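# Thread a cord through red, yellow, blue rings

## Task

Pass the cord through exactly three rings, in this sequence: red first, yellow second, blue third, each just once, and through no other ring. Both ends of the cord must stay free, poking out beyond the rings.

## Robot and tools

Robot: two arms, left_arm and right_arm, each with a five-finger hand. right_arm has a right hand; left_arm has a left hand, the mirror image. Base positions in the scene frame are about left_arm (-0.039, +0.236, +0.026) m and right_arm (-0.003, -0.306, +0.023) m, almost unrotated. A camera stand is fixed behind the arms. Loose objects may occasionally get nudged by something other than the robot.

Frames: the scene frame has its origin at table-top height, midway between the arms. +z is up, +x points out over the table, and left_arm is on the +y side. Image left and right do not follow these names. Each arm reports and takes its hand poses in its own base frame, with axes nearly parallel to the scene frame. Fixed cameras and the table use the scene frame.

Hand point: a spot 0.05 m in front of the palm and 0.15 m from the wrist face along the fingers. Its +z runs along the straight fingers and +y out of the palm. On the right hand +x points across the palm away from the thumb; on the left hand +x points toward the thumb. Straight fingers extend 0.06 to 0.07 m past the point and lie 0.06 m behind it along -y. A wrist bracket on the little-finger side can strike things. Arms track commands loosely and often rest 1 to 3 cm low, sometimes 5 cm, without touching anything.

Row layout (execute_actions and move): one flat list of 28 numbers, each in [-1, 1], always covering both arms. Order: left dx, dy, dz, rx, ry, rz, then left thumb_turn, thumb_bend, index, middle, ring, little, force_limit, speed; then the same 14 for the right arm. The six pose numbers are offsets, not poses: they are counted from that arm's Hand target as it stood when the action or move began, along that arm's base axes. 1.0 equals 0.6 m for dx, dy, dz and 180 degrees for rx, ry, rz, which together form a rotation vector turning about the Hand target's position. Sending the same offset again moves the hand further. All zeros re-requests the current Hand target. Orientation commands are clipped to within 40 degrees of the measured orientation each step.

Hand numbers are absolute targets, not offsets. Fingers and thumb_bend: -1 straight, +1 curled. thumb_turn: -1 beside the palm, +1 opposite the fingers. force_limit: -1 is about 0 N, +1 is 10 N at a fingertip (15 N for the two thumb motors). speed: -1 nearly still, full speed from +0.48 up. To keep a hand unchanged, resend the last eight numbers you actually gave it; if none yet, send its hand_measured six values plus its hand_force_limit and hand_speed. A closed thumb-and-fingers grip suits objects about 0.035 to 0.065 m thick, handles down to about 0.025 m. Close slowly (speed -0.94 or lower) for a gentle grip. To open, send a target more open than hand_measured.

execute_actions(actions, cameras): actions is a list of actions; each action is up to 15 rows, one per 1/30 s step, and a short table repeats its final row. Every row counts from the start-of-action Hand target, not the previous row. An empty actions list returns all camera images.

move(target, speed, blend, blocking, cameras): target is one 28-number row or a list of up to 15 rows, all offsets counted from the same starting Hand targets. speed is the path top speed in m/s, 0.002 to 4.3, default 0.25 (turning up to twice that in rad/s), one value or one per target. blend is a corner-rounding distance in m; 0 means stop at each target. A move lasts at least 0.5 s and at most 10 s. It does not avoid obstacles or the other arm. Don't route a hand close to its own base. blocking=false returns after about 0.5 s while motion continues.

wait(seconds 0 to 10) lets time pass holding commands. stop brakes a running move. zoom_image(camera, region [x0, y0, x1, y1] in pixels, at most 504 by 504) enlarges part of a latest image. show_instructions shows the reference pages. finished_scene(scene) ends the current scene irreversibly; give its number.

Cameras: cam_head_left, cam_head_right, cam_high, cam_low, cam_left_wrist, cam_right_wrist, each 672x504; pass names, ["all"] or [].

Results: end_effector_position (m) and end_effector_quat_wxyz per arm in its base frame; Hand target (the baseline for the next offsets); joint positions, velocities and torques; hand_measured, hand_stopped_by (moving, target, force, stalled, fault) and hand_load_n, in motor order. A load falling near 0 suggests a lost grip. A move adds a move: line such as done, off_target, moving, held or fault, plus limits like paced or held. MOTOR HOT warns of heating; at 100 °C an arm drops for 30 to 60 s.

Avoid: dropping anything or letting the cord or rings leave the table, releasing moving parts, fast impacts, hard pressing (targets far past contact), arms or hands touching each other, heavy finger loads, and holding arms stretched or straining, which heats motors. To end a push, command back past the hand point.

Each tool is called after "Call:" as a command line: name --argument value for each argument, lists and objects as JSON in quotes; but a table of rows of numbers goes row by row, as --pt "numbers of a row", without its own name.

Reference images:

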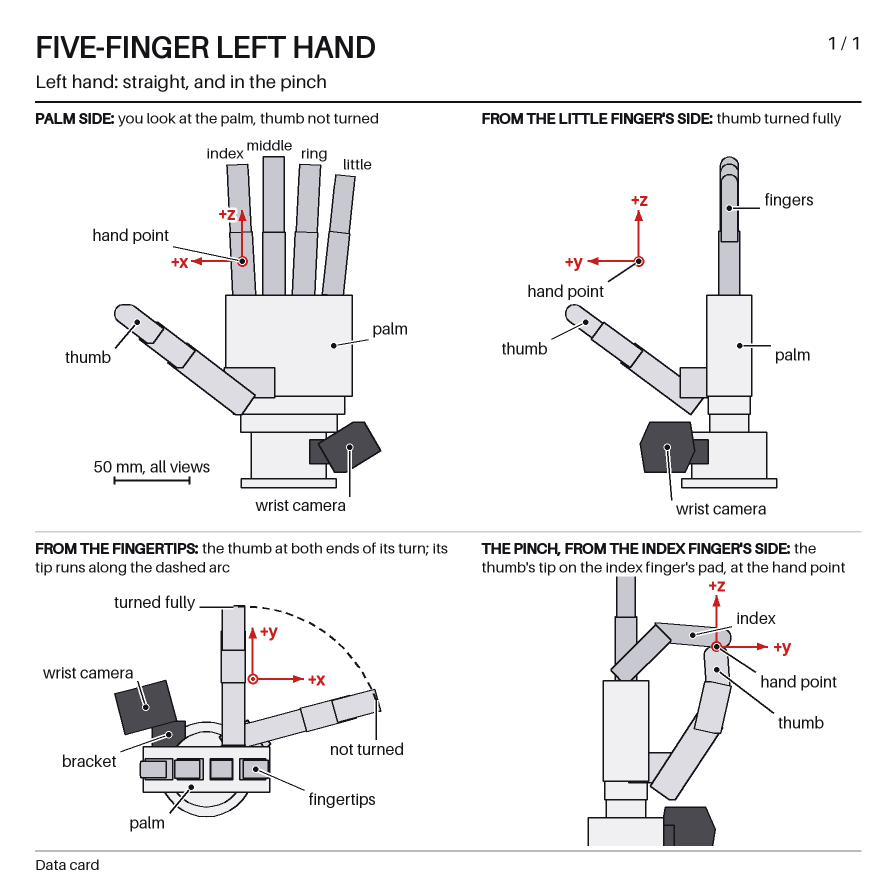

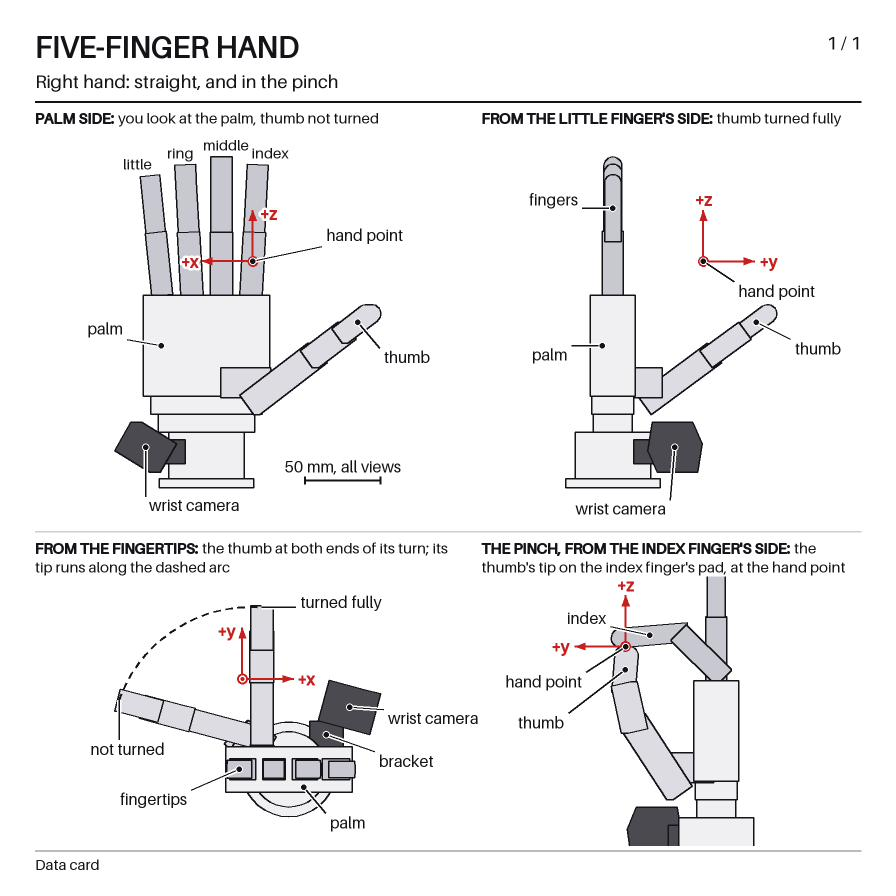

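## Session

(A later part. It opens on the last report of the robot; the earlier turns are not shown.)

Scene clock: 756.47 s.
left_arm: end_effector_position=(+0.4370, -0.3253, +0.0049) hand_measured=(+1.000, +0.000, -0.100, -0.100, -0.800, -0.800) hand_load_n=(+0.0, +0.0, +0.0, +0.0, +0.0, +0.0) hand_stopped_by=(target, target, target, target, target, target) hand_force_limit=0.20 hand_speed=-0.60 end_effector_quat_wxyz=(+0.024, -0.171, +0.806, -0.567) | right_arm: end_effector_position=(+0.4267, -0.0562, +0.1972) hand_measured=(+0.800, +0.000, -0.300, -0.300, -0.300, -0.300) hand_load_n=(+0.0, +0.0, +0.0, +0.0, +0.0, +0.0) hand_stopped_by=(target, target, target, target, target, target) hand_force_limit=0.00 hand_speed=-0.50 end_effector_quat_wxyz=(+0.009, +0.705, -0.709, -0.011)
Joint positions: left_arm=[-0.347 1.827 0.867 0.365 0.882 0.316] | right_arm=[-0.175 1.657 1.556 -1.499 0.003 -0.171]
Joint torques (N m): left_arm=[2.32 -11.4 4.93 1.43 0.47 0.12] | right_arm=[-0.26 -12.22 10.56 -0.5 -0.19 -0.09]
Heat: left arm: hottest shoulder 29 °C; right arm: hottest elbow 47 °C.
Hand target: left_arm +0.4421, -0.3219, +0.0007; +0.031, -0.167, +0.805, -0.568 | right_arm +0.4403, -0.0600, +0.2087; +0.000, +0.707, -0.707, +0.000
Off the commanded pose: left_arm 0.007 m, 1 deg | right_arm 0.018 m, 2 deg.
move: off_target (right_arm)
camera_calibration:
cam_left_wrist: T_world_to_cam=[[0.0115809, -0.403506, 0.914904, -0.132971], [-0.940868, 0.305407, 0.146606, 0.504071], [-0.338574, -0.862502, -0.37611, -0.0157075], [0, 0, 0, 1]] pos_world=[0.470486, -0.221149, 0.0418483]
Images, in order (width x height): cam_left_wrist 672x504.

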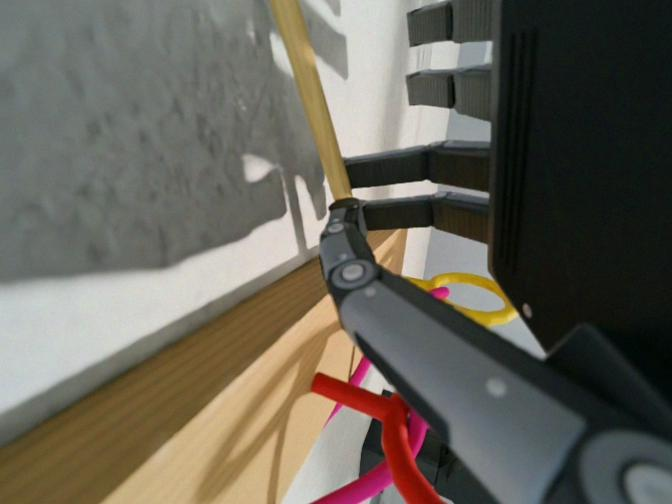

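Call:
move --target '[0,0,0,0,0,0.0, 1,0,0.35,0.32,-0.8,-0.8,-0.3,-0.9, 0,0,0,0,0,0, 0.8,0,-0.3,-0.3,-0.3,-0.3,0.0,-0.5]' --speed 0.06 --cameras '["cam_left_wrist","cam_low"]'

Call:
zoom_image --camera "cam_left_wrist" --region '[200, 80, 400, 280]'

Call:
zoom_image --camera "cam_low" --region '[120, 220, 220, 300]'

Scene clock: 759.13 s.
left_arm: end_effector_position=(+0.4370, -0.3254, +0.0050) hand_measured=(+1.000, +0.000, +0.112, +0.102, -0.800, -0.800) hand_load_n=(-1.0, +2.0, +4.0, +4.0, +0.0, +0.0) hand_stopped_by=(target, target, force, force, target, target) hand_force_limit=-0.30 hand_speed=-0.90 end_effector_quat_wxyz=(+0.024, -0.170, +0.806, -0.567) | right_arm: end_effector_position=(+0.4267, -0.0562, +0.1972) hand_measured=(+0.800, +0.000, -0.300, -0.300, -0.300, -0.300) hand_load_n=(+0.0, +0.0, +0.0, +0.0, +0.0, +0.0) hand_stopped_by=(target, target, target, target, target, target) hand_force_limit=0.00 hand_speed=-0.50 end_effector_quat_wxyz=(+0.009, +0.705, -0.709, -0.011)
Joint positions: left_arm=[-0.347 1.827 0.867 0.365 0.882 0.316] | right_arm=[-0.175 1.657 1.556 -1.499 0.003 -0.171]
Joint torques (N m): left_arm=[2.32 -11.4 4.96 1.42 0.47 0.11] | right_arm=[-0.67 -12.16 10.77 -0.4 -0.2 -0.1]
Heat: left arm: hottest shoulder 29 °C; right arm: hottest elbow 47 °C.
Hand target: left_arm +0.4420, -0.3219, +0.0007; +0.031, -0.167, +0.805, -0.568 | right_arm +0.4403, -0.0600, +0.2087; +0.000, +0.707, -0.707, +0.000
Off the commanded pose: left_arm 0.007 m, 1 deg | right_arm 0.018 m, 2 deg.
move: off_target (right_arm)
camera_calibration:
cam_left_wrist: T_world_to_cam=[[0.0107852, -0.403259, 0.915022, -0.132638], [-0.940814, 0.30591, 0.145906, 0.504172], [-0.338752, -0.862439, -0.376092, -0.0155732], [0, 0, 0, 1]] pos_world=[0.470487, -0.221149, 0.0419475]
Images, in order (width x height): cam_low 672x504, cam_left_wrist 672x504.

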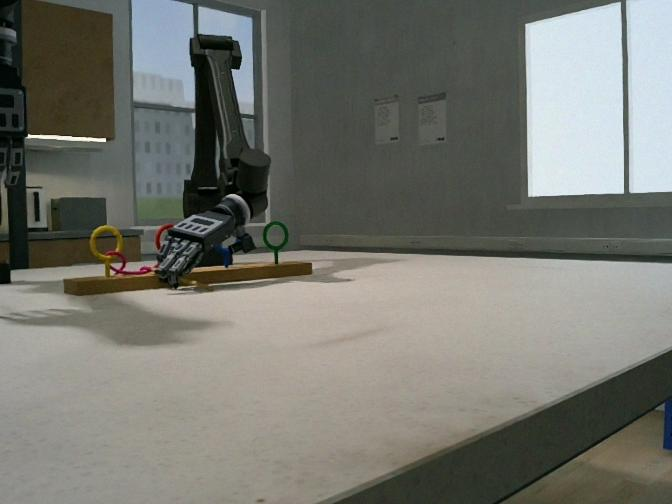

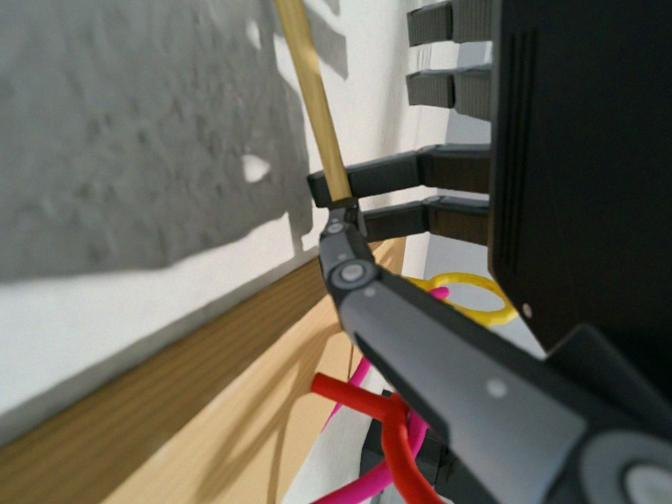

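Scaled by 2.520 from the camera's 672x504 image, which has a finer 960x720 frame.

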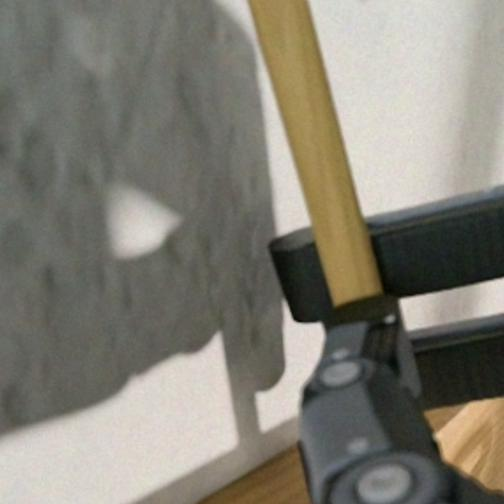

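Scaled by 5.040 from the camera's 672x504 image, which has a finer 960x720 frame.

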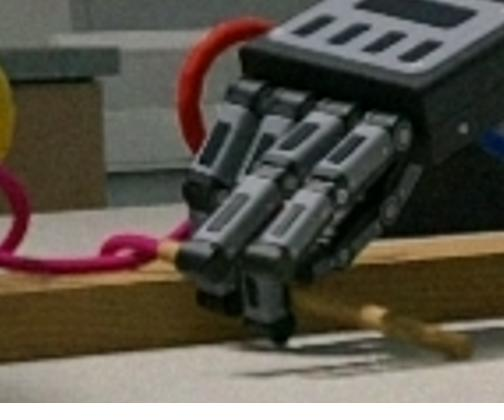

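Call:
move --target '[0,0,0,0,0,0.0, 1,0,0.45,0.42,-0.8,-0.8,0.1,-0.9, 0,0,0,0,0,0, 0.8,0,-0.3,-0.3,-0.3,-0.3,0.0,-0.5]' --speed 0.06

Call:
move --target '[0.01,0,0.11,0,0,0.0, 1,0,0.45,0.42,-0.8,-0.8,0.1,-0.9, 0,0,0,0,0,0, 0.8,0,-0.3,-0.3,-0.3,-0.3,0.0,-0.5]' --speed 0.05 --cameras '["cam_left_wrist","cam_low"]'

Scene clock: 761.07 s.
left_arm: end_effector_position=(+0.4370, -0.3254, +0.0050) hand_measured=(+1.000, +0.000, +0.118, +0.110, -0.800, -0.800) hand_load_n=(-1.0, +2.5, +5.5, +6.0, +0.0, +0.0) hand_stopped_by=(target, target, force, force, target, target) hand_force_limit=0.10 hand_speed=-0.90 end_effector_quat_wxyz=(+0.024, -0.170, +0.806, -0.567) | right_arm: end_effector_position=(+0.4267, -0.0562, +0.1972) hand_measured=(+0.800, +0.000, -0.300, -0.300, -0.300, -0.300) hand_load_n=(+0.0, +0.0, +0.0, +0.0, +0.0, +0.0) hand_stopped_by=(target, target, target, target, target, target) hand_force_limit=0.00 hand_speed=-0.50 end_effector_quat_wxyz=(+0.009, +0.705, -0.709, -0.011)
Joint positions: left_arm=[-0.347 1.827 0.867 0.365 0.882 0.316] | right_arm=[-0.175 1.657 1.556 -1.499 0.003 -0.171]
Joint torques (N m): left_arm=[2.43 -11.22 4.93 1.42 0.46 0.11] | right_arm=[-0.56 -11.75 10.65 -0.43 -0.21 -0.08]
Heat: left arm: hottest shoulder 29 °C; right arm: hottest elbow 47 °C.
Hand target: left_arm +0.4420, -0.3219, +0.0007; +0.031, -0.167, +0.805, -0.568 | right_arm +0.4403, -0.0600, +0.2087; +0.000, +0.707, -0.707, +0.000
Off the commanded pose: left_arm 0.007 m, 1 deg | right_arm 0.018 m, 2 deg.
move: off_target (right_arm)

Scene clock: 763.00 s.
left_arm: end_effector_position=(+0.4284, -0.3202, +0.0430) hand_measured=(+1.000, +0.000, +0.118, +0.110, -0.800, -0.800) hand_load_n=(-1.0, +3.0, +6.0, +6.0, +0.0, +0.0) hand_stopped_by=(target, target, force, force, target, target) hand_force_limit=0.10 hand_speed=-0.90 end_effector_quat_wxyz=(+0.008, -0.183, +0.810, -0.557) | right_arm: end_effector_position=(+0.4267, -0.0562, +0.1972) hand_measured=(+0.800, +0.000, -0.300, -0.300, -0.300, -0.300) hand_load_n=(+0.0, +0.0, +0.0, +0.0, +0.0, +0.5) hand_stopped_by=(target, target, target, target, target, target) hand_force_limit=0.00 hand_speed=-0.50 end_effector_quat_wxyz=(+0.009, +0.705, -0.709, -0.011)
Joint positions: left_arm=[-0.343 1.721 0.88 0.197 0.885 0.319] | right_arm=[-0.175 1.657 1.556 -1.499 0.003 -0.171]
Joint torques (N m): left_arm=[2.26 -13.57 8.16 0.46 0.5 0.11] | right_arm=[-0.62 -11.93 10.73 -0.53 -0.19 -0.08]
Heat: left arm: hottest shoulder 29 °C; right arm: hottest elbow 47 °C.
Hand target: left_arm +0.4479, -0.3219, +0.0667; +0.030, -0.167, +0.805, -0.568 | right_arm +0.4403, -0.0600, +0.2087; +0.000, +0.707, -0.707, +0.000
Off the commanded pose: left_arm 0.031 m, 3 deg | right_arm 0.018 m, 2 deg.
move: off_target (left_arm, right_arm)
camera_calibration:
cam_left_wrist: T_world_to_cam=[[0.0505827, -0.417565, 0.907238, -0.186524], [-0.933612, 0.302849, 0.191442, 0.482886], [-0.354696, -0.856692, -0.374525, 0.0088772], [0, 0, 0, 1]] pos_world=[0.463412, -0.216523, 0.0801017]
Images, in order (width x height): cam_low 672x504, cam_left_wrist 672x504.

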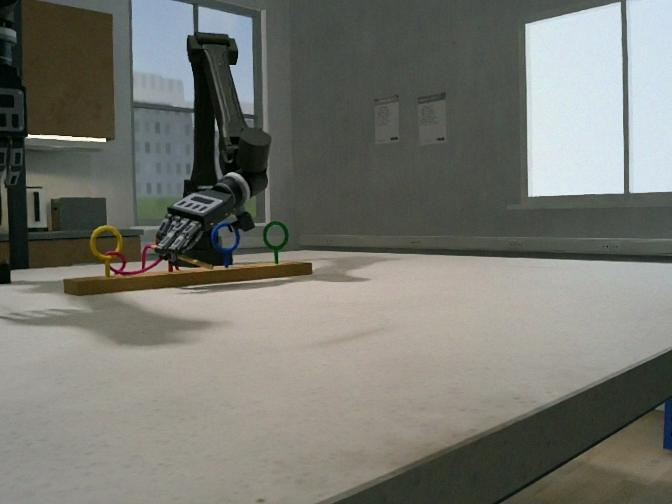

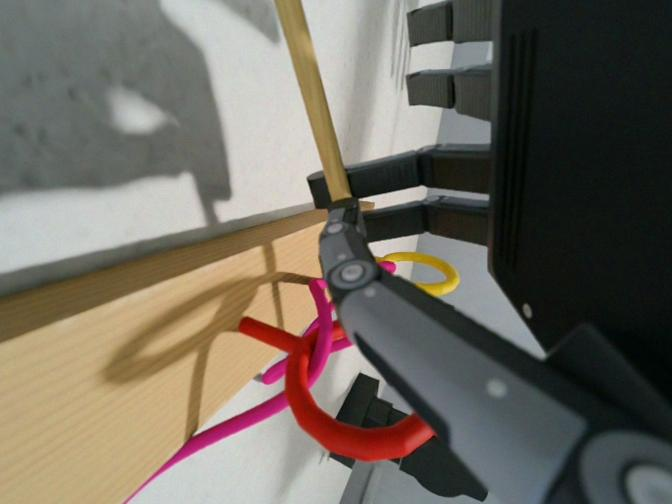

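Call:
move --pt "0.005 -0.015 0.12 0 0 0.0 1 0 0.45 0.42 -0.8 -0.8 0.1 -0.9 0 0 0 0 0 0 0.8 0 -0.3 -0.3 -0.3 -0.3 0.0 -0.5" --pt "0.0 -0.033 0.2 0 0 0.0 1 0 0.45 0.42 -0.8 -0.8 0.1 -0.9 0 0 0 0 0 0 0.8 0 -0.3 -0.3 -0.3 -0.3 0.0 -0.5" --speed 0.08 --cameras '["cam_left_wrist","cam_low","cam_head_left","cam_high"]'

Scene clock: 769.10 s.
left_arm: end_effector_position=(+0.4373, -0.3320, +0.1566) hand_measured=(+1.000, +0.000, +0.118, +0.110, -0.800, -0.800) hand_load_n=(-1.0, +3.0, +6.0, +6.0, +0.0, +0.0) hand_stopped_by=(target, target, force, force, target, target) hand_force_limit=0.10 hand_speed=-0.90 end_effector_quat_wxyz=(+0.015, -0.180, +0.811, -0.556) | right_arm: end_effector_position=(+0.4267, -0.0562, +0.1972) hand_measured=(+0.800, +0.000, -0.300, -0.300, -0.300, -0.300) hand_load_n=(+0.0, +0.0, +0.0, +0.0, +0.5, +0.0) hand_stopped_by=(target, target, target, target, target, target) hand_force_limit=0.00 hand_speed=-0.50 end_effector_quat_wxyz=(+0.009, +0.705, -0.709, -0.011)
Joint positions: left_arm=[-0.363 1.538 1.023 -0.11 0.86 0.309] | right_arm=[-0.175 1.657 1.556 -1.499 0.003 -0.171]
Joint torques (N m): left_arm=[0.67 -12.63 10.26 0.44 0.23 -0.13] | right_arm=[-0.62 -12.57 10.74 -0.36 -0.16 -0.06]
Heat: left arm: hottest elbow 30 °C; right arm: hottest elbow 47 °C.
Hand target: left_arm +0.4480, -0.3416, +0.1866; +0.030, -0.167, +0.805, -0.568 | right_arm +0.4403, -0.0600, +0.2087; +0.000, +0.707, -0.707, +0.000
Off the commanded pose: left_arm 0.033 m, 3 deg | right_arm 0.018 m, 2 deg.
move: off_target (left_arm, right_arm)
camera_calibration:
cam_left_wrist: T_world_to_cam=[[0.0387214, -0.421453, 0.906023, -0.290912], [-0.937466, 0.298558, 0.178945, 0.475314], [-0.345917, -0.856295, -0.383537, 0.0421526], [0, 0, 0, 1]] pos_world=[0.471437, -0.228419, 0.194686]
Images, in order (width x height): cam_head_left 672x504, cam_high 672x504, cam_low 672x504, cam_left_wrist 672x504.

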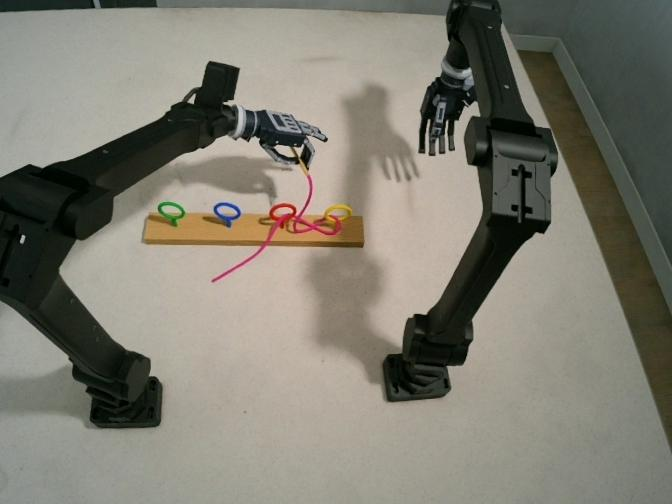

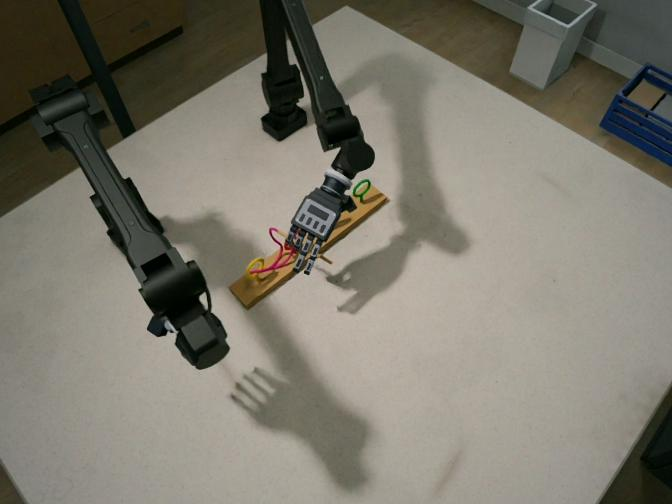

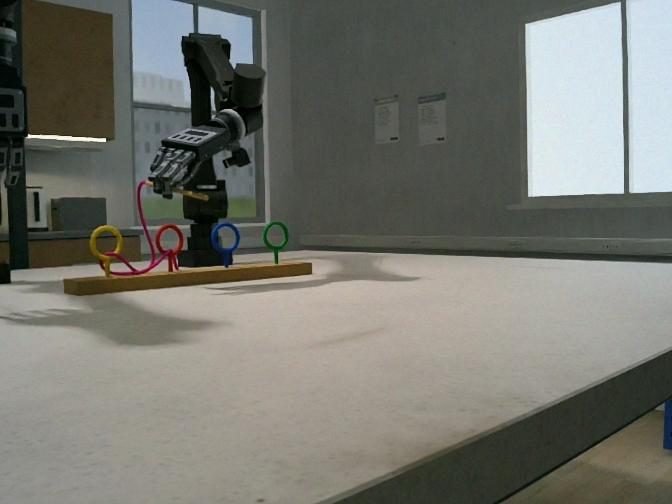

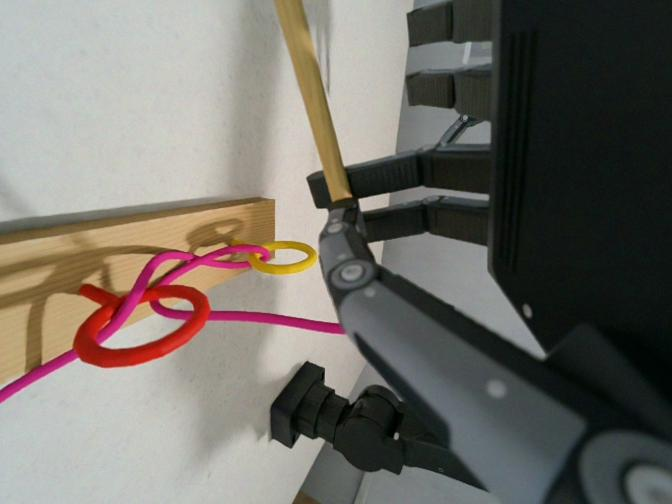

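Call:
zoom_image --camera "cam_left_wrist" --region '[220, 0, 420, 220]'

Scaled by 2.291 from the camera's 672x504 image, which has a finer 960x720 frame.

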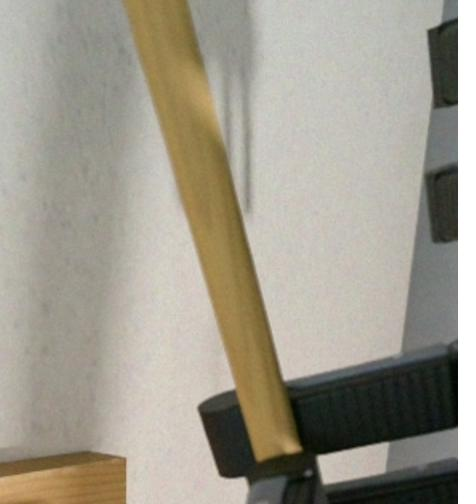

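Call:
move --pt "-0.322 -0.006 -0.01 0 0 0.0 1 0 0.45 0.42 -0.3 -0.3 0.1 -0.9 0 0 0 0 0 0 0.8 0 -0.3 -0.3 -0.3 -0.3 0.0 -0.5" --pt "-0.305 0.253 -0.06 0.0608 -0.0567 -0.1131 1 0 0.45 0.42 -0.3 -0.3 0.1 -0.9 0 0 0 0 0 0 0.8 0 -0.3 -0.3 -0.3 -0.3 0.0 -0.5" --speed 0.1 --cameras '["cam_left_wrist","cam_low","cam_head_left","cam_high"]'

Call:
zoom_image --camera "cam_head_left" --region '[130, 130, 380, 330]'

Call:
zoom_image --camera "cam_low" --region '[80, 160, 320, 300]'

Scene clock: 786.57 s.
left_arm: end_effector_position=(+0.2479, -0.1888, +0.1365) hand_measured=(+1.000, +0.000, +0.118, +0.110, -0.300, -0.300) hand_load_n=(-1.0, +3.0, +5.5, +6.0, +0.0, +0.0) hand_stopped_by=(target, target, force, force, target, target) hand_force_limit=0.10 hand_speed=-0.90 end_effector_quat_wxyz=(+0.001, +0.023, +0.869, -0.495) | right_arm: end_effector_position=(+0.4267, -0.0562, +0.1972) hand_measured=(+0.800, +0.000, -0.300, -0.300, -0.300, -0.300) hand_load_n=(+0.0, +0.0, +0.0, +0.0, +0.0, +0.0) hand_stopped_by=(target, target, target, target, target, target) hand_force_limit=0.00 hand_speed=-0.50 end_effector_quat_wxyz=(+0.009, +0.705, -0.709, -0.011)
Joint positions: left_arm=[-0.188 1.099 0.726 -0.931 1.014 1.288] | right_arm=[-0.175 1.657 1.556 -1.499 0.003 -0.171]
Joint torques (N m): left_arm=[2.26 -3.66 10.06 -0.29 0.78 0.12] | right_arm=[-0.5 -12.51 10.67 -0.34 -0.19 -0.07]
Heat: left arm: hottest elbow 30 °C; right arm: hottest elbow 47 °C.
Hand target: left_arm +0.2650, -0.1899, +0.1506; +0.016, +0.032, +0.866, -0.499 | right_arm +0.4403, -0.0600, +0.2087; +0.000, +0.707, -0.707, +0.000
Off the commanded pose: left_arm 0.022 m, 2 deg | right_arm 0.018 m, 2 deg.
move: off_target (left_arm, right_arm)
camera_calibration:
cam_left_wrist: T_world_to_cam=[[-0.293796, -0.517391, 0.803735, -0.126804], [-0.794829, 0.59931, 0.0952561, 0.291376], [-0.530971, -0.610846, -0.587313, 0.211574], [0, 0, 0, 1]] pos_world=[0.306679, -0.110993, 0.198421]
Images, in order (width x height): cam_head_left 672x504, cam_high 672x504, cam_low 672x504, cam_left_wrist 672x504.

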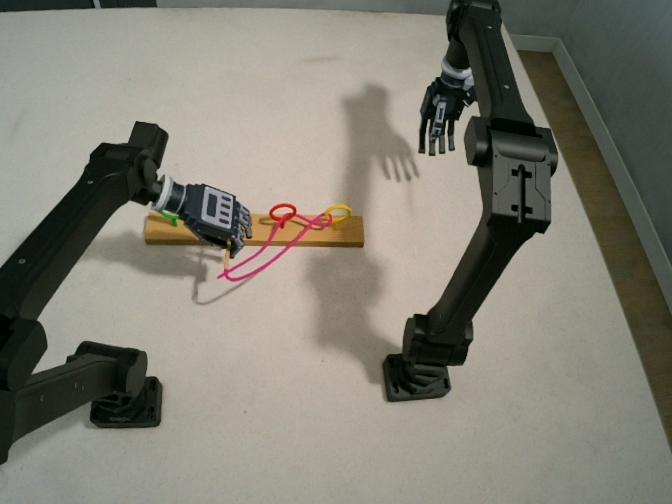

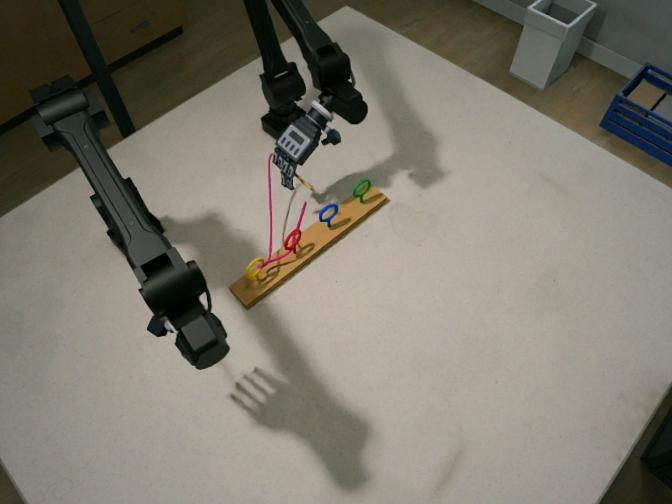

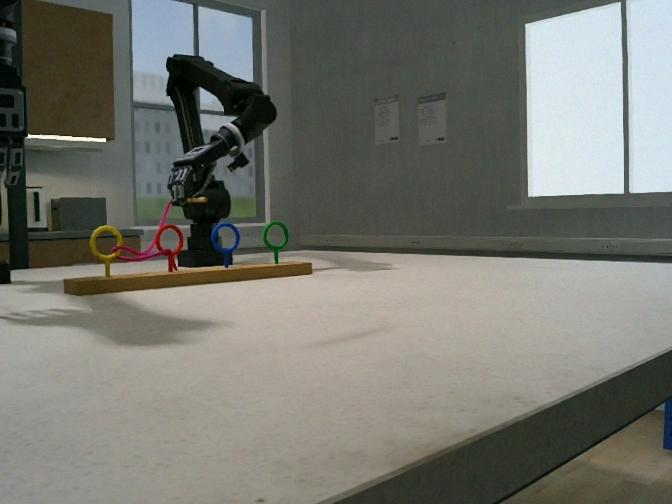

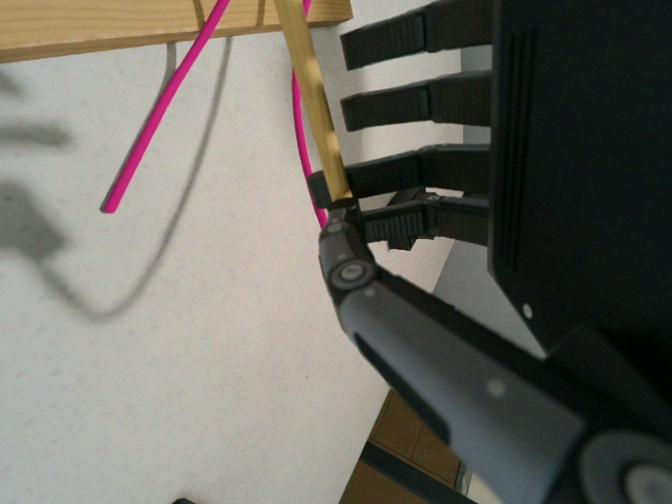

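Scaled by 2.016 from the camera's 672x504 image, which has a finer 960x720 frame.

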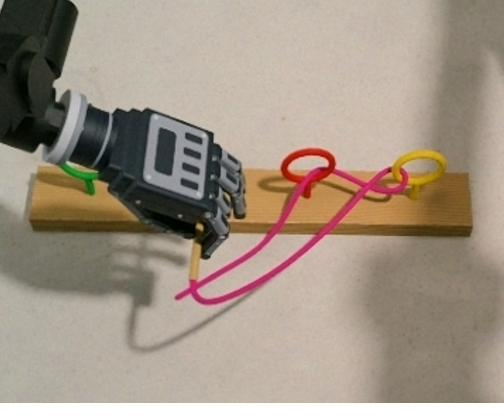

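Scaled by 2.100 from the camera's 672x504 image, which has a finer 960x720 frame.

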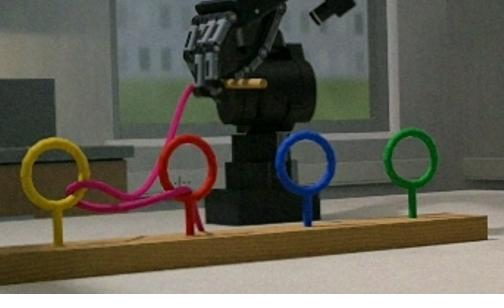

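Call:
move --target '[0.022,0.0065,-0.13,0,0,0, 1,0,0.45,0.42,-0.3,-0.3,0.1,-0.9, 0,0,0,0,0,0, 0.8,0,-0.3,-0.3,-0.3,-0.3,0.0,-0.5]' --speed 0.08 --cameras '["cam_left_wrist","cam_low","cam_head_left"]'

Call:
zoom_image --camera "cam_head_left" --region '[160, 160, 320, 300]'

Call:
zoom_image --camera "cam_low" --region '[190, 210, 260, 270]'

Scene clock: 790.40 s.
left_arm: end_effector_position=(+0.2722, -0.1873, +0.0738) hand_measured=(+1.000, +0.000, +0.118, +0.110, -0.300, -0.300) hand_load_n=(-1.0, +2.5, +6.0, +6.0, +0.0, +0.0) hand_stopped_by=(target, target, force, force, target, target) hand_force_limit=0.10 hand_speed=-0.90 end_effector_quat_wxyz=(+0.010, +0.029, +0.868, -0.496) | right_arm: end_effector_position=(+0.4267, -0.0562, +0.1972) hand_measured=(+0.800, +0.000, -0.300, -0.300, -0.300, -0.300) hand_load_n=(+0.0, +0.0, +0.0, +0.5, +0.0, +0.0) hand_stopped_by=(target, target, target, target, target, target) hand_force_limit=0.00 hand_speed=-0.50 end_effector_quat_wxyz=(+0.009, +0.705, -0.709, -0.011)
Joint positions: left_arm=[-0.168 1.263 0.665 -0.719 1.019 1.327] | right_arm=[-0.175 1.657 1.556 -1.499 0.003 -0.171]
Joint torques (N m): left_arm=[2.32 -5.13 6.19 0.42 0.79 0.12] | right_arm=[-0.21 -11.99 10.77 -0.49 -0.2 -0.07]
Heat: left arm: hottest elbow 30 °C; right arm: hottest elbow 47 °C.
Hand target: left_arm +0.2783, -0.1860, +0.0728; +0.017, +0.032, +0.866, -0.499 | right_arm +0.4403, -0.0600, +0.2087; +0.000, +0.707, -0.707, +0.000
Off the commanded pose: left_arm 0.006 m, 1 deg | right_arm 0.018 m, 2 deg.
move: off_target (right_arm)
camera_calibration:
cam_left_wrist: T_world_to_cam=[[-0.31063, -0.513847, 0.799669, -0.0628688], [-0.795825, 0.600634, 0.0768148, 0.317651], [-0.519779, -0.612536, -0.595507, 0.185945], [0, 0, 0, 1]] pos_world=[0.329917, -0.109199, 0.136606]
Images, in order (width x height): cam_head_left 672x504, cam_low 672x504, cam_left_wrist 672x504.

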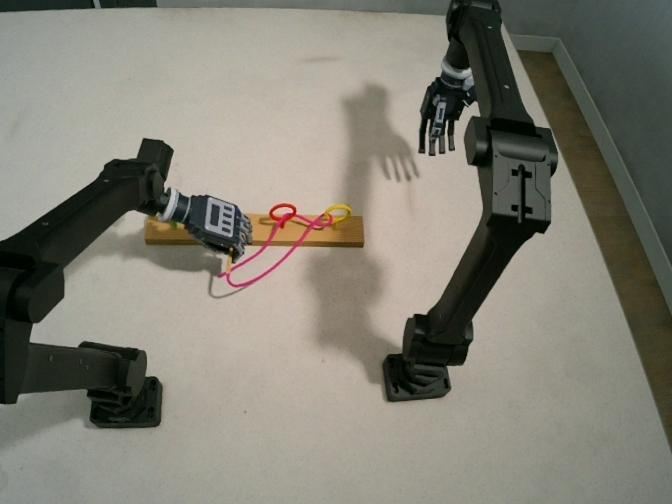

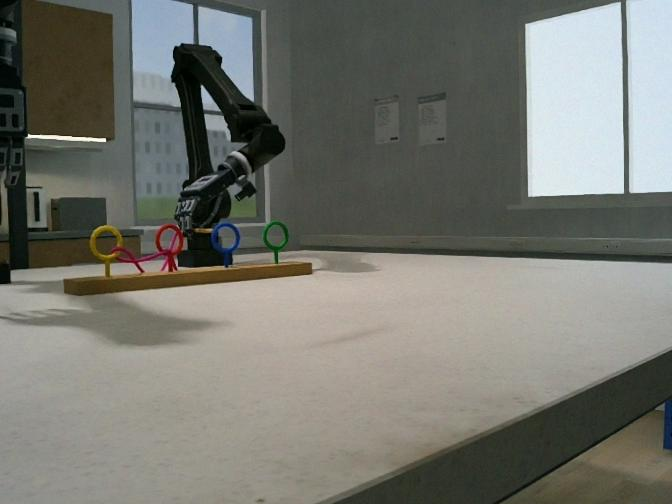

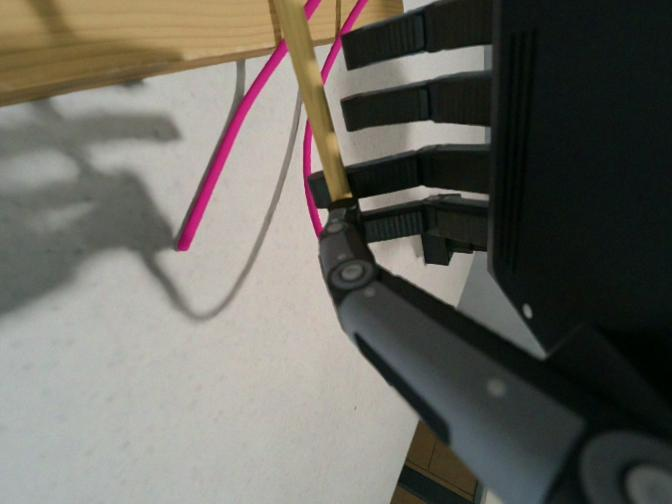

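Scaled by 3.150 from the camera's 672x504 image, which has a finer 960x720 frame.

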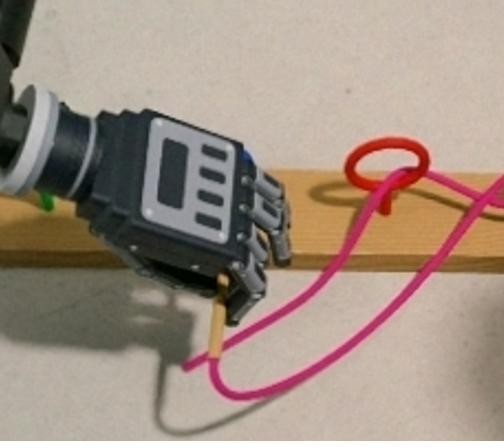

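Scaled by 7.200 from the camera's 672x504 image, which has a finer 960x720 frame.

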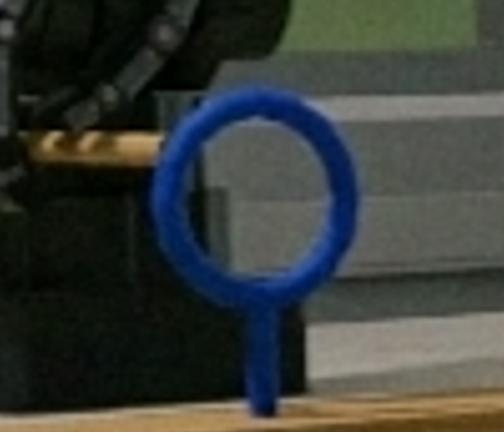

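Call:
move --target '[0.0,0.019,-0.022,0,0,0, 1,0,0.45,0.42,-0.3,-0.3,0.1,-0.9, 0,0,0,0,0,0, 0.8,0,-0.3,-0.3,-0.3,-0.3,0.0,-0.5]' --speed 0.06 --cameras '["cam_low","cam_head_left","cam_high"]'

Call:
zoom_image --camera "cam_head_left" --region '[160, 160, 320, 300]'

Call:
zoom_image --camera "cam_low" --region '[190, 210, 260, 270]'

Call:
zoom_image --camera "cam_high" --region '[240, 140, 400, 280]'

Scene clock: 798.10 s.
left_arm: end_effector_position=(+0.2756, -0.1765, +0.0612) hand_measured=(+1.000, +0.000, +0.118, +0.110, -0.300, -0.300) hand_load_n=(-1.0, +3.0, +6.0, +6.0, +0.0, +0.0) hand_stopped_by=(target, target, force, force, target, target) hand_force_limit=0.10 hand_speed=-0.90 end_effector_quat_wxyz=(+0.016, +0.032, +0.867, -0.497) | right_arm: end_effector_position=(+0.4267, -0.0562, +0.1972) hand_measured=(+0.800, +0.000, -0.300, -0.300, -0.300, -0.300) hand_load_n=(+0.0, +0.0, +0.0, +0.0, +0.0, +0.0) hand_stopped_by=(target, target, target, target, target, target) hand_force_limit=0.00 hand_speed=-0.50 end_effector_quat_wxyz=(+0.009, +0.705, -0.709, -0.011)
Joint positions: left_arm=[-0.131 1.294 0.654 -0.719 1.028 1.394] | right_arm=[-0.175 1.657 1.556 -1.499 0.003 -0.171]
Joint torques (N m): left_arm=[2.26 -5.13 5.97 -0.14 0.8 0.12] | right_arm=[-0.32 -12.22 10.67 -0.51 -0.2 -0.07]
Heat: left arm: hottest elbow 30 °C; right arm: hottest elbow 47 °C.
Hand target: left_arm +0.2782, -0.1745, +0.0594; +0.017, +0.032, +0.866, -0.498 | right_arm +0.4403, -0.0600, +0.2087; +0.000, +0.707, -0.707, +0.000
Off the commanded pose: left_arm 0.004 m, 0 deg | right_arm 0.018 m, 2 deg.
move: off_target (right_arm)
Images, in order (width x height): cam_head_left 672x504, cam_high 672x504, cam_low 672x504.

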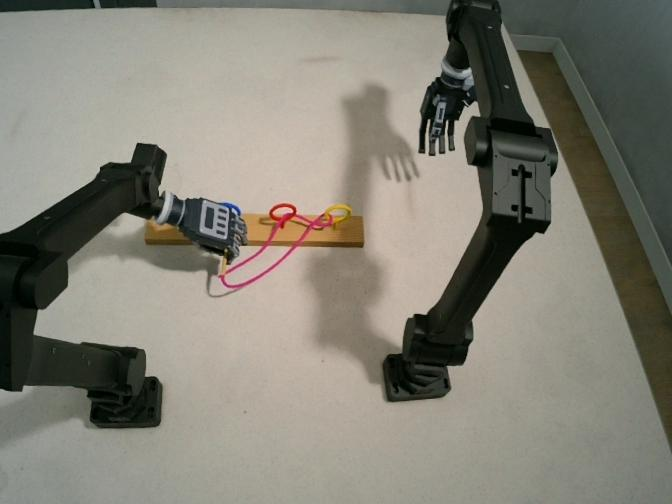

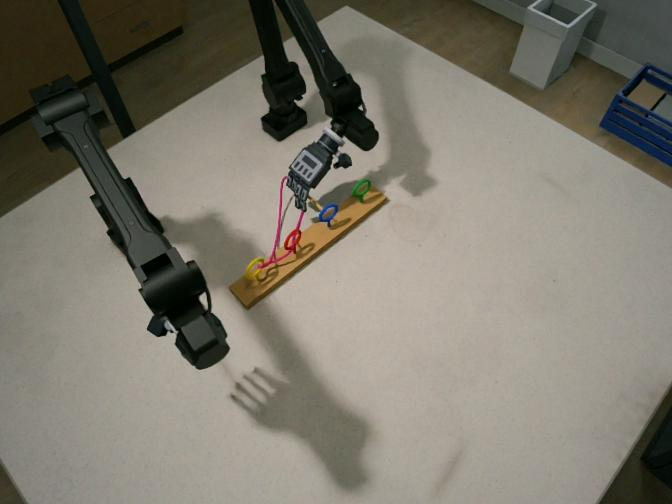

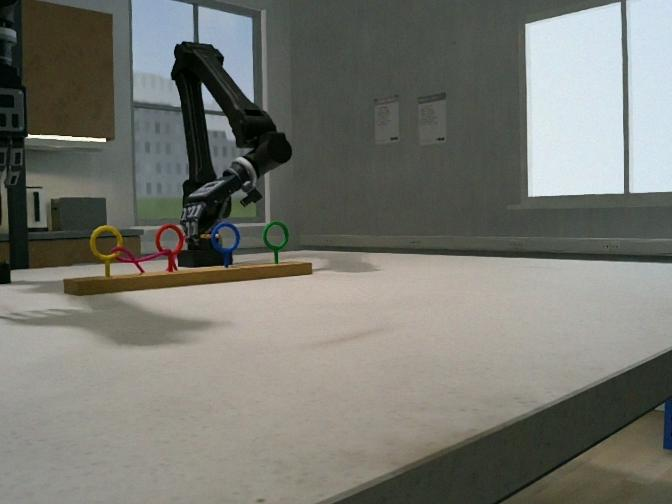

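Scaled by 3.150 from the camera's 672x504 image, which has a finer 960x720 frame.

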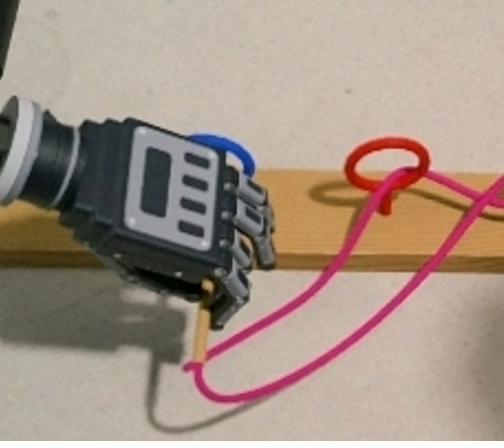

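Scaled by 7.200 from the camera's 672x504 image, which has a finer 960x720 frame.

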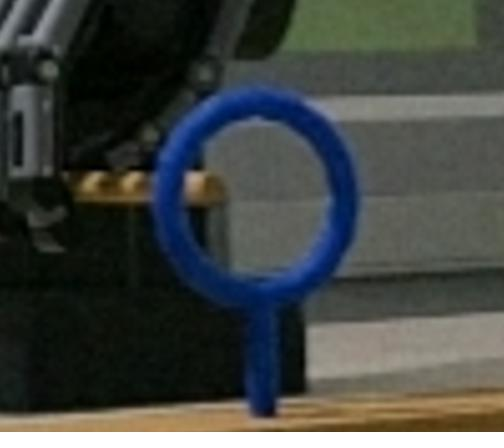

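Scaled by 3.150 from the camera's 672x504 image, which has a finer 960x720 frame.

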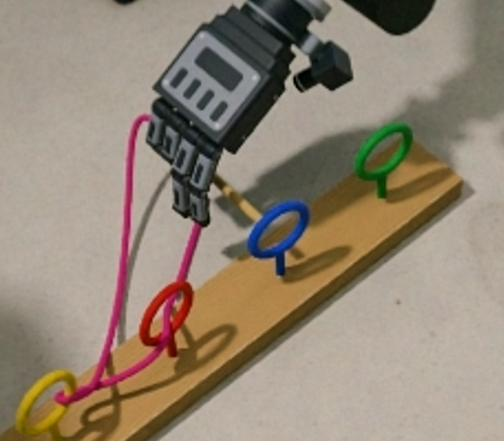

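Call:
move --target '[0.045,-0.001,-0.005,0,0,0, 1,0,0.45,0.42,-0.3,-0.3,0.1,-0.9, 0,0,0,0,0,0, 0.8,0,-0.3,-0.3,-0.3,-0.3,0.0,-0.5]' --speed 0.05 --cameras '["cam_low","cam_high"]'

Call:
zoom_image --camera "cam_low" --region '[190, 210, 260, 270]'

Call:
zoom_image --camera "cam_high" --region '[280, 160, 380, 250]'

Scene clock: 805.27 s.
left_arm: end_effector_position=(+0.2872, -0.1752, +0.0491) hand_measured=(+1.000, +0.000, +0.118, +0.110, -0.300, -0.300) hand_load_n=(-1.0, +3.0, +6.0, +6.0, +0.0, +0.0) hand_stopped_by=(target, target, force, force, target, target) hand_force_limit=0.10 hand_speed=-0.90 end_effector_quat_wxyz=(+0.003, +0.025, +0.868, -0.496) | right_arm: end_effector_position=(+0.4267, -0.0562, +0.1972) hand_measured=(+0.800, +0.000, -0.300, -0.300, -0.300, -0.300) hand_load_n=(+0.0, +0.0, +0.0, +0.0, +0.0, +0.0) hand_stopped_by=(target, target, target, target, target, target) hand_force_limit=0.00 hand_speed=-0.50 end_effector_quat_wxyz=(+0.009, +0.705, -0.709, -0.011)
Joint positions: left_arm=[-0.122 1.372 0.687 -0.719 1.029 1.41] | right_arm=[-0.175 1.657 1.556 -1.499 0.003 -0.171]
Joint torques (N m): left_arm=[2.26 -6.18 8.23 -0.23 0.81 0.13] | right_arm=[-0.79 -12.4 10.7 -0.42 -0.18 -0.08]
Heat: left arm: hottest elbow 30 °C; right arm: hottest elbow 47 °C.
Hand target: left_arm +0.3053, -0.1752, +0.0565; +0.017, +0.032, +0.866, -0.499 | right_arm +0.4403, -0.0600, +0.2087; +0.000, +0.707, -0.707, +0.000
Off the commanded pose: left_arm 0.019 m, 2 deg | right_arm 0.018 m, 2 deg.
move: off_target (left_arm, right_arm)
Images, in order (width x height): cam_high 672x504, cam_low 672x504.

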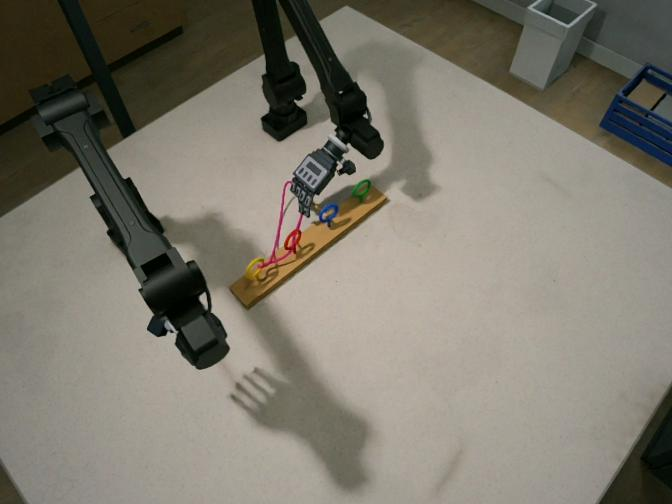

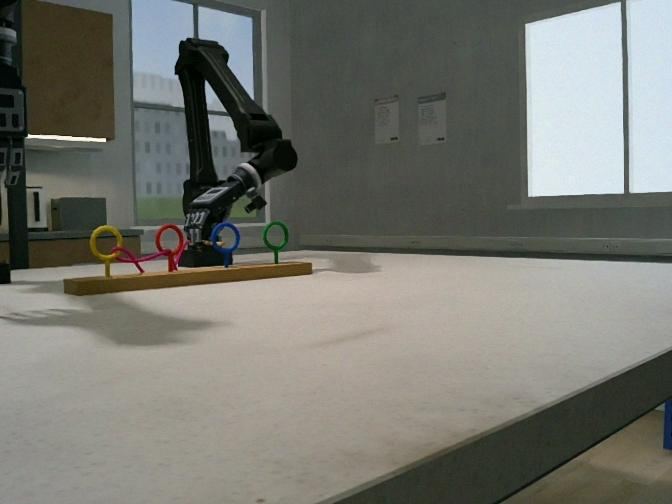

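Scaled by 7.200 from the camera's 672x504 image, which has a finer 960x720 frame.

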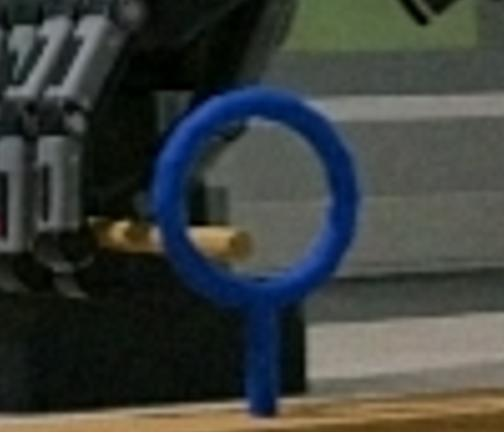

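Scaled by 5.040 from the camera's 672x504 image, which has a finer 960x720 frame.

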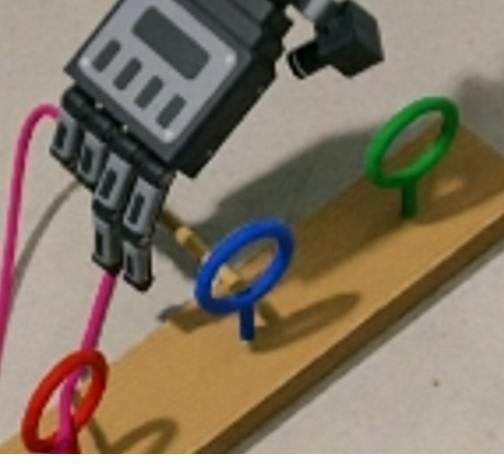

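Call:
move --target '[0.0,-0.001,0.025,0,0,0, 1,0,0.45,0.42,-0.3,-0.3,0.1,-0.9, 0,0,0,0,0,0, 0.8,0,-0.3,-0.3,-0.3,-0.3,0.0,-0.5]' --speed 0.05 --cameras '["cam_low"]'

Call:
zoom_image --camera "cam_low" --region '[190, 210, 260, 270]'

Scene clock: 808.30 s.
left_arm: end_effector_position=(+0.2865, -0.1751, +0.0544) hand_measured=(+1.000, +0.000, +0.118, +0.110, -0.300, -0.300) hand_load_n=(-1.0, +2.5, +6.0, +6.0, +0.0, +0.0) hand_stopped_by=(target, target, force, force, target, target) hand_force_limit=0.10 hand_speed=-0.90 end_effector_quat_wxyz=(-0.007, +0.019, +0.869, -0.495) | right_arm: end_effector_position=(+0.4267, -0.0562, +0.1972) hand_measured=(+0.800, +0.000, -0.300, -0.300, -0.300, -0.300) hand_load_n=(+0.0, +0.0, +0.0, +0.0, +0.0, +0.0) hand_stopped_by=(target, target, target, target, target, target) hand_force_limit=0.00 hand_speed=-0.50 end_effector_quat_wxyz=(+0.009, +0.705, -0.709, -0.011)
Joint positions: left_arm=[-0.122 1.372 0.704 -0.759 1.029 1.411] | right_arm=[-0.175 1.657 1.556 -1.499 0.003 -0.171]
Joint torques (N m): left_arm=[2.02 -8.29 8.38 -0.49 0.8 0.09] | right_arm=[-0.26 -11.99 10.69 -0.42 -0.19 -0.03]
Heat: left arm: hottest elbow 30 °C; right arm: hottest elbow 47 °C.
Hand target: left_arm +0.3052, -0.1758, +0.0715; +0.017, +0.032, +0.866, -0.499 | right_arm +0.4403, -0.0600, +0.2087; +0.000, +0.707, -0.707, +0.000
Off the commanded pose: left_arm 0.025 m, 3 deg | right_arm 0.018 m, 2 deg.
move: off_target (left_arm, right_arm)
Images, in order (width x height): cam_low 672x504.

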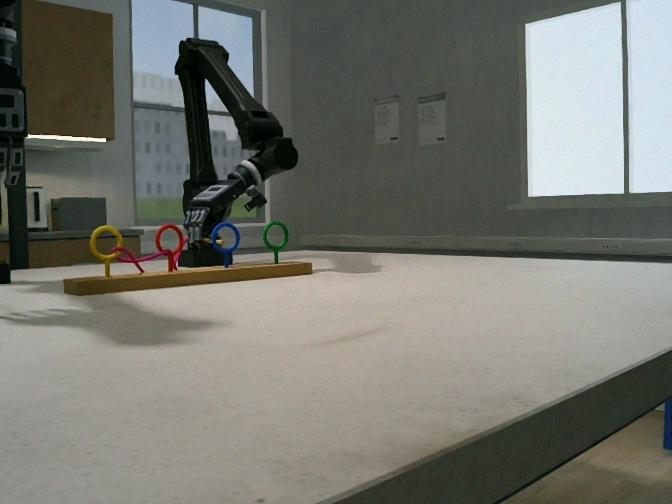

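Scaled by 7.200 from the camera's 672x504 image, which has a finer 960x720 frame.

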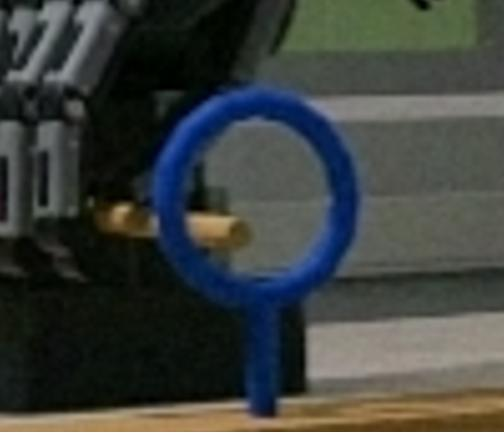

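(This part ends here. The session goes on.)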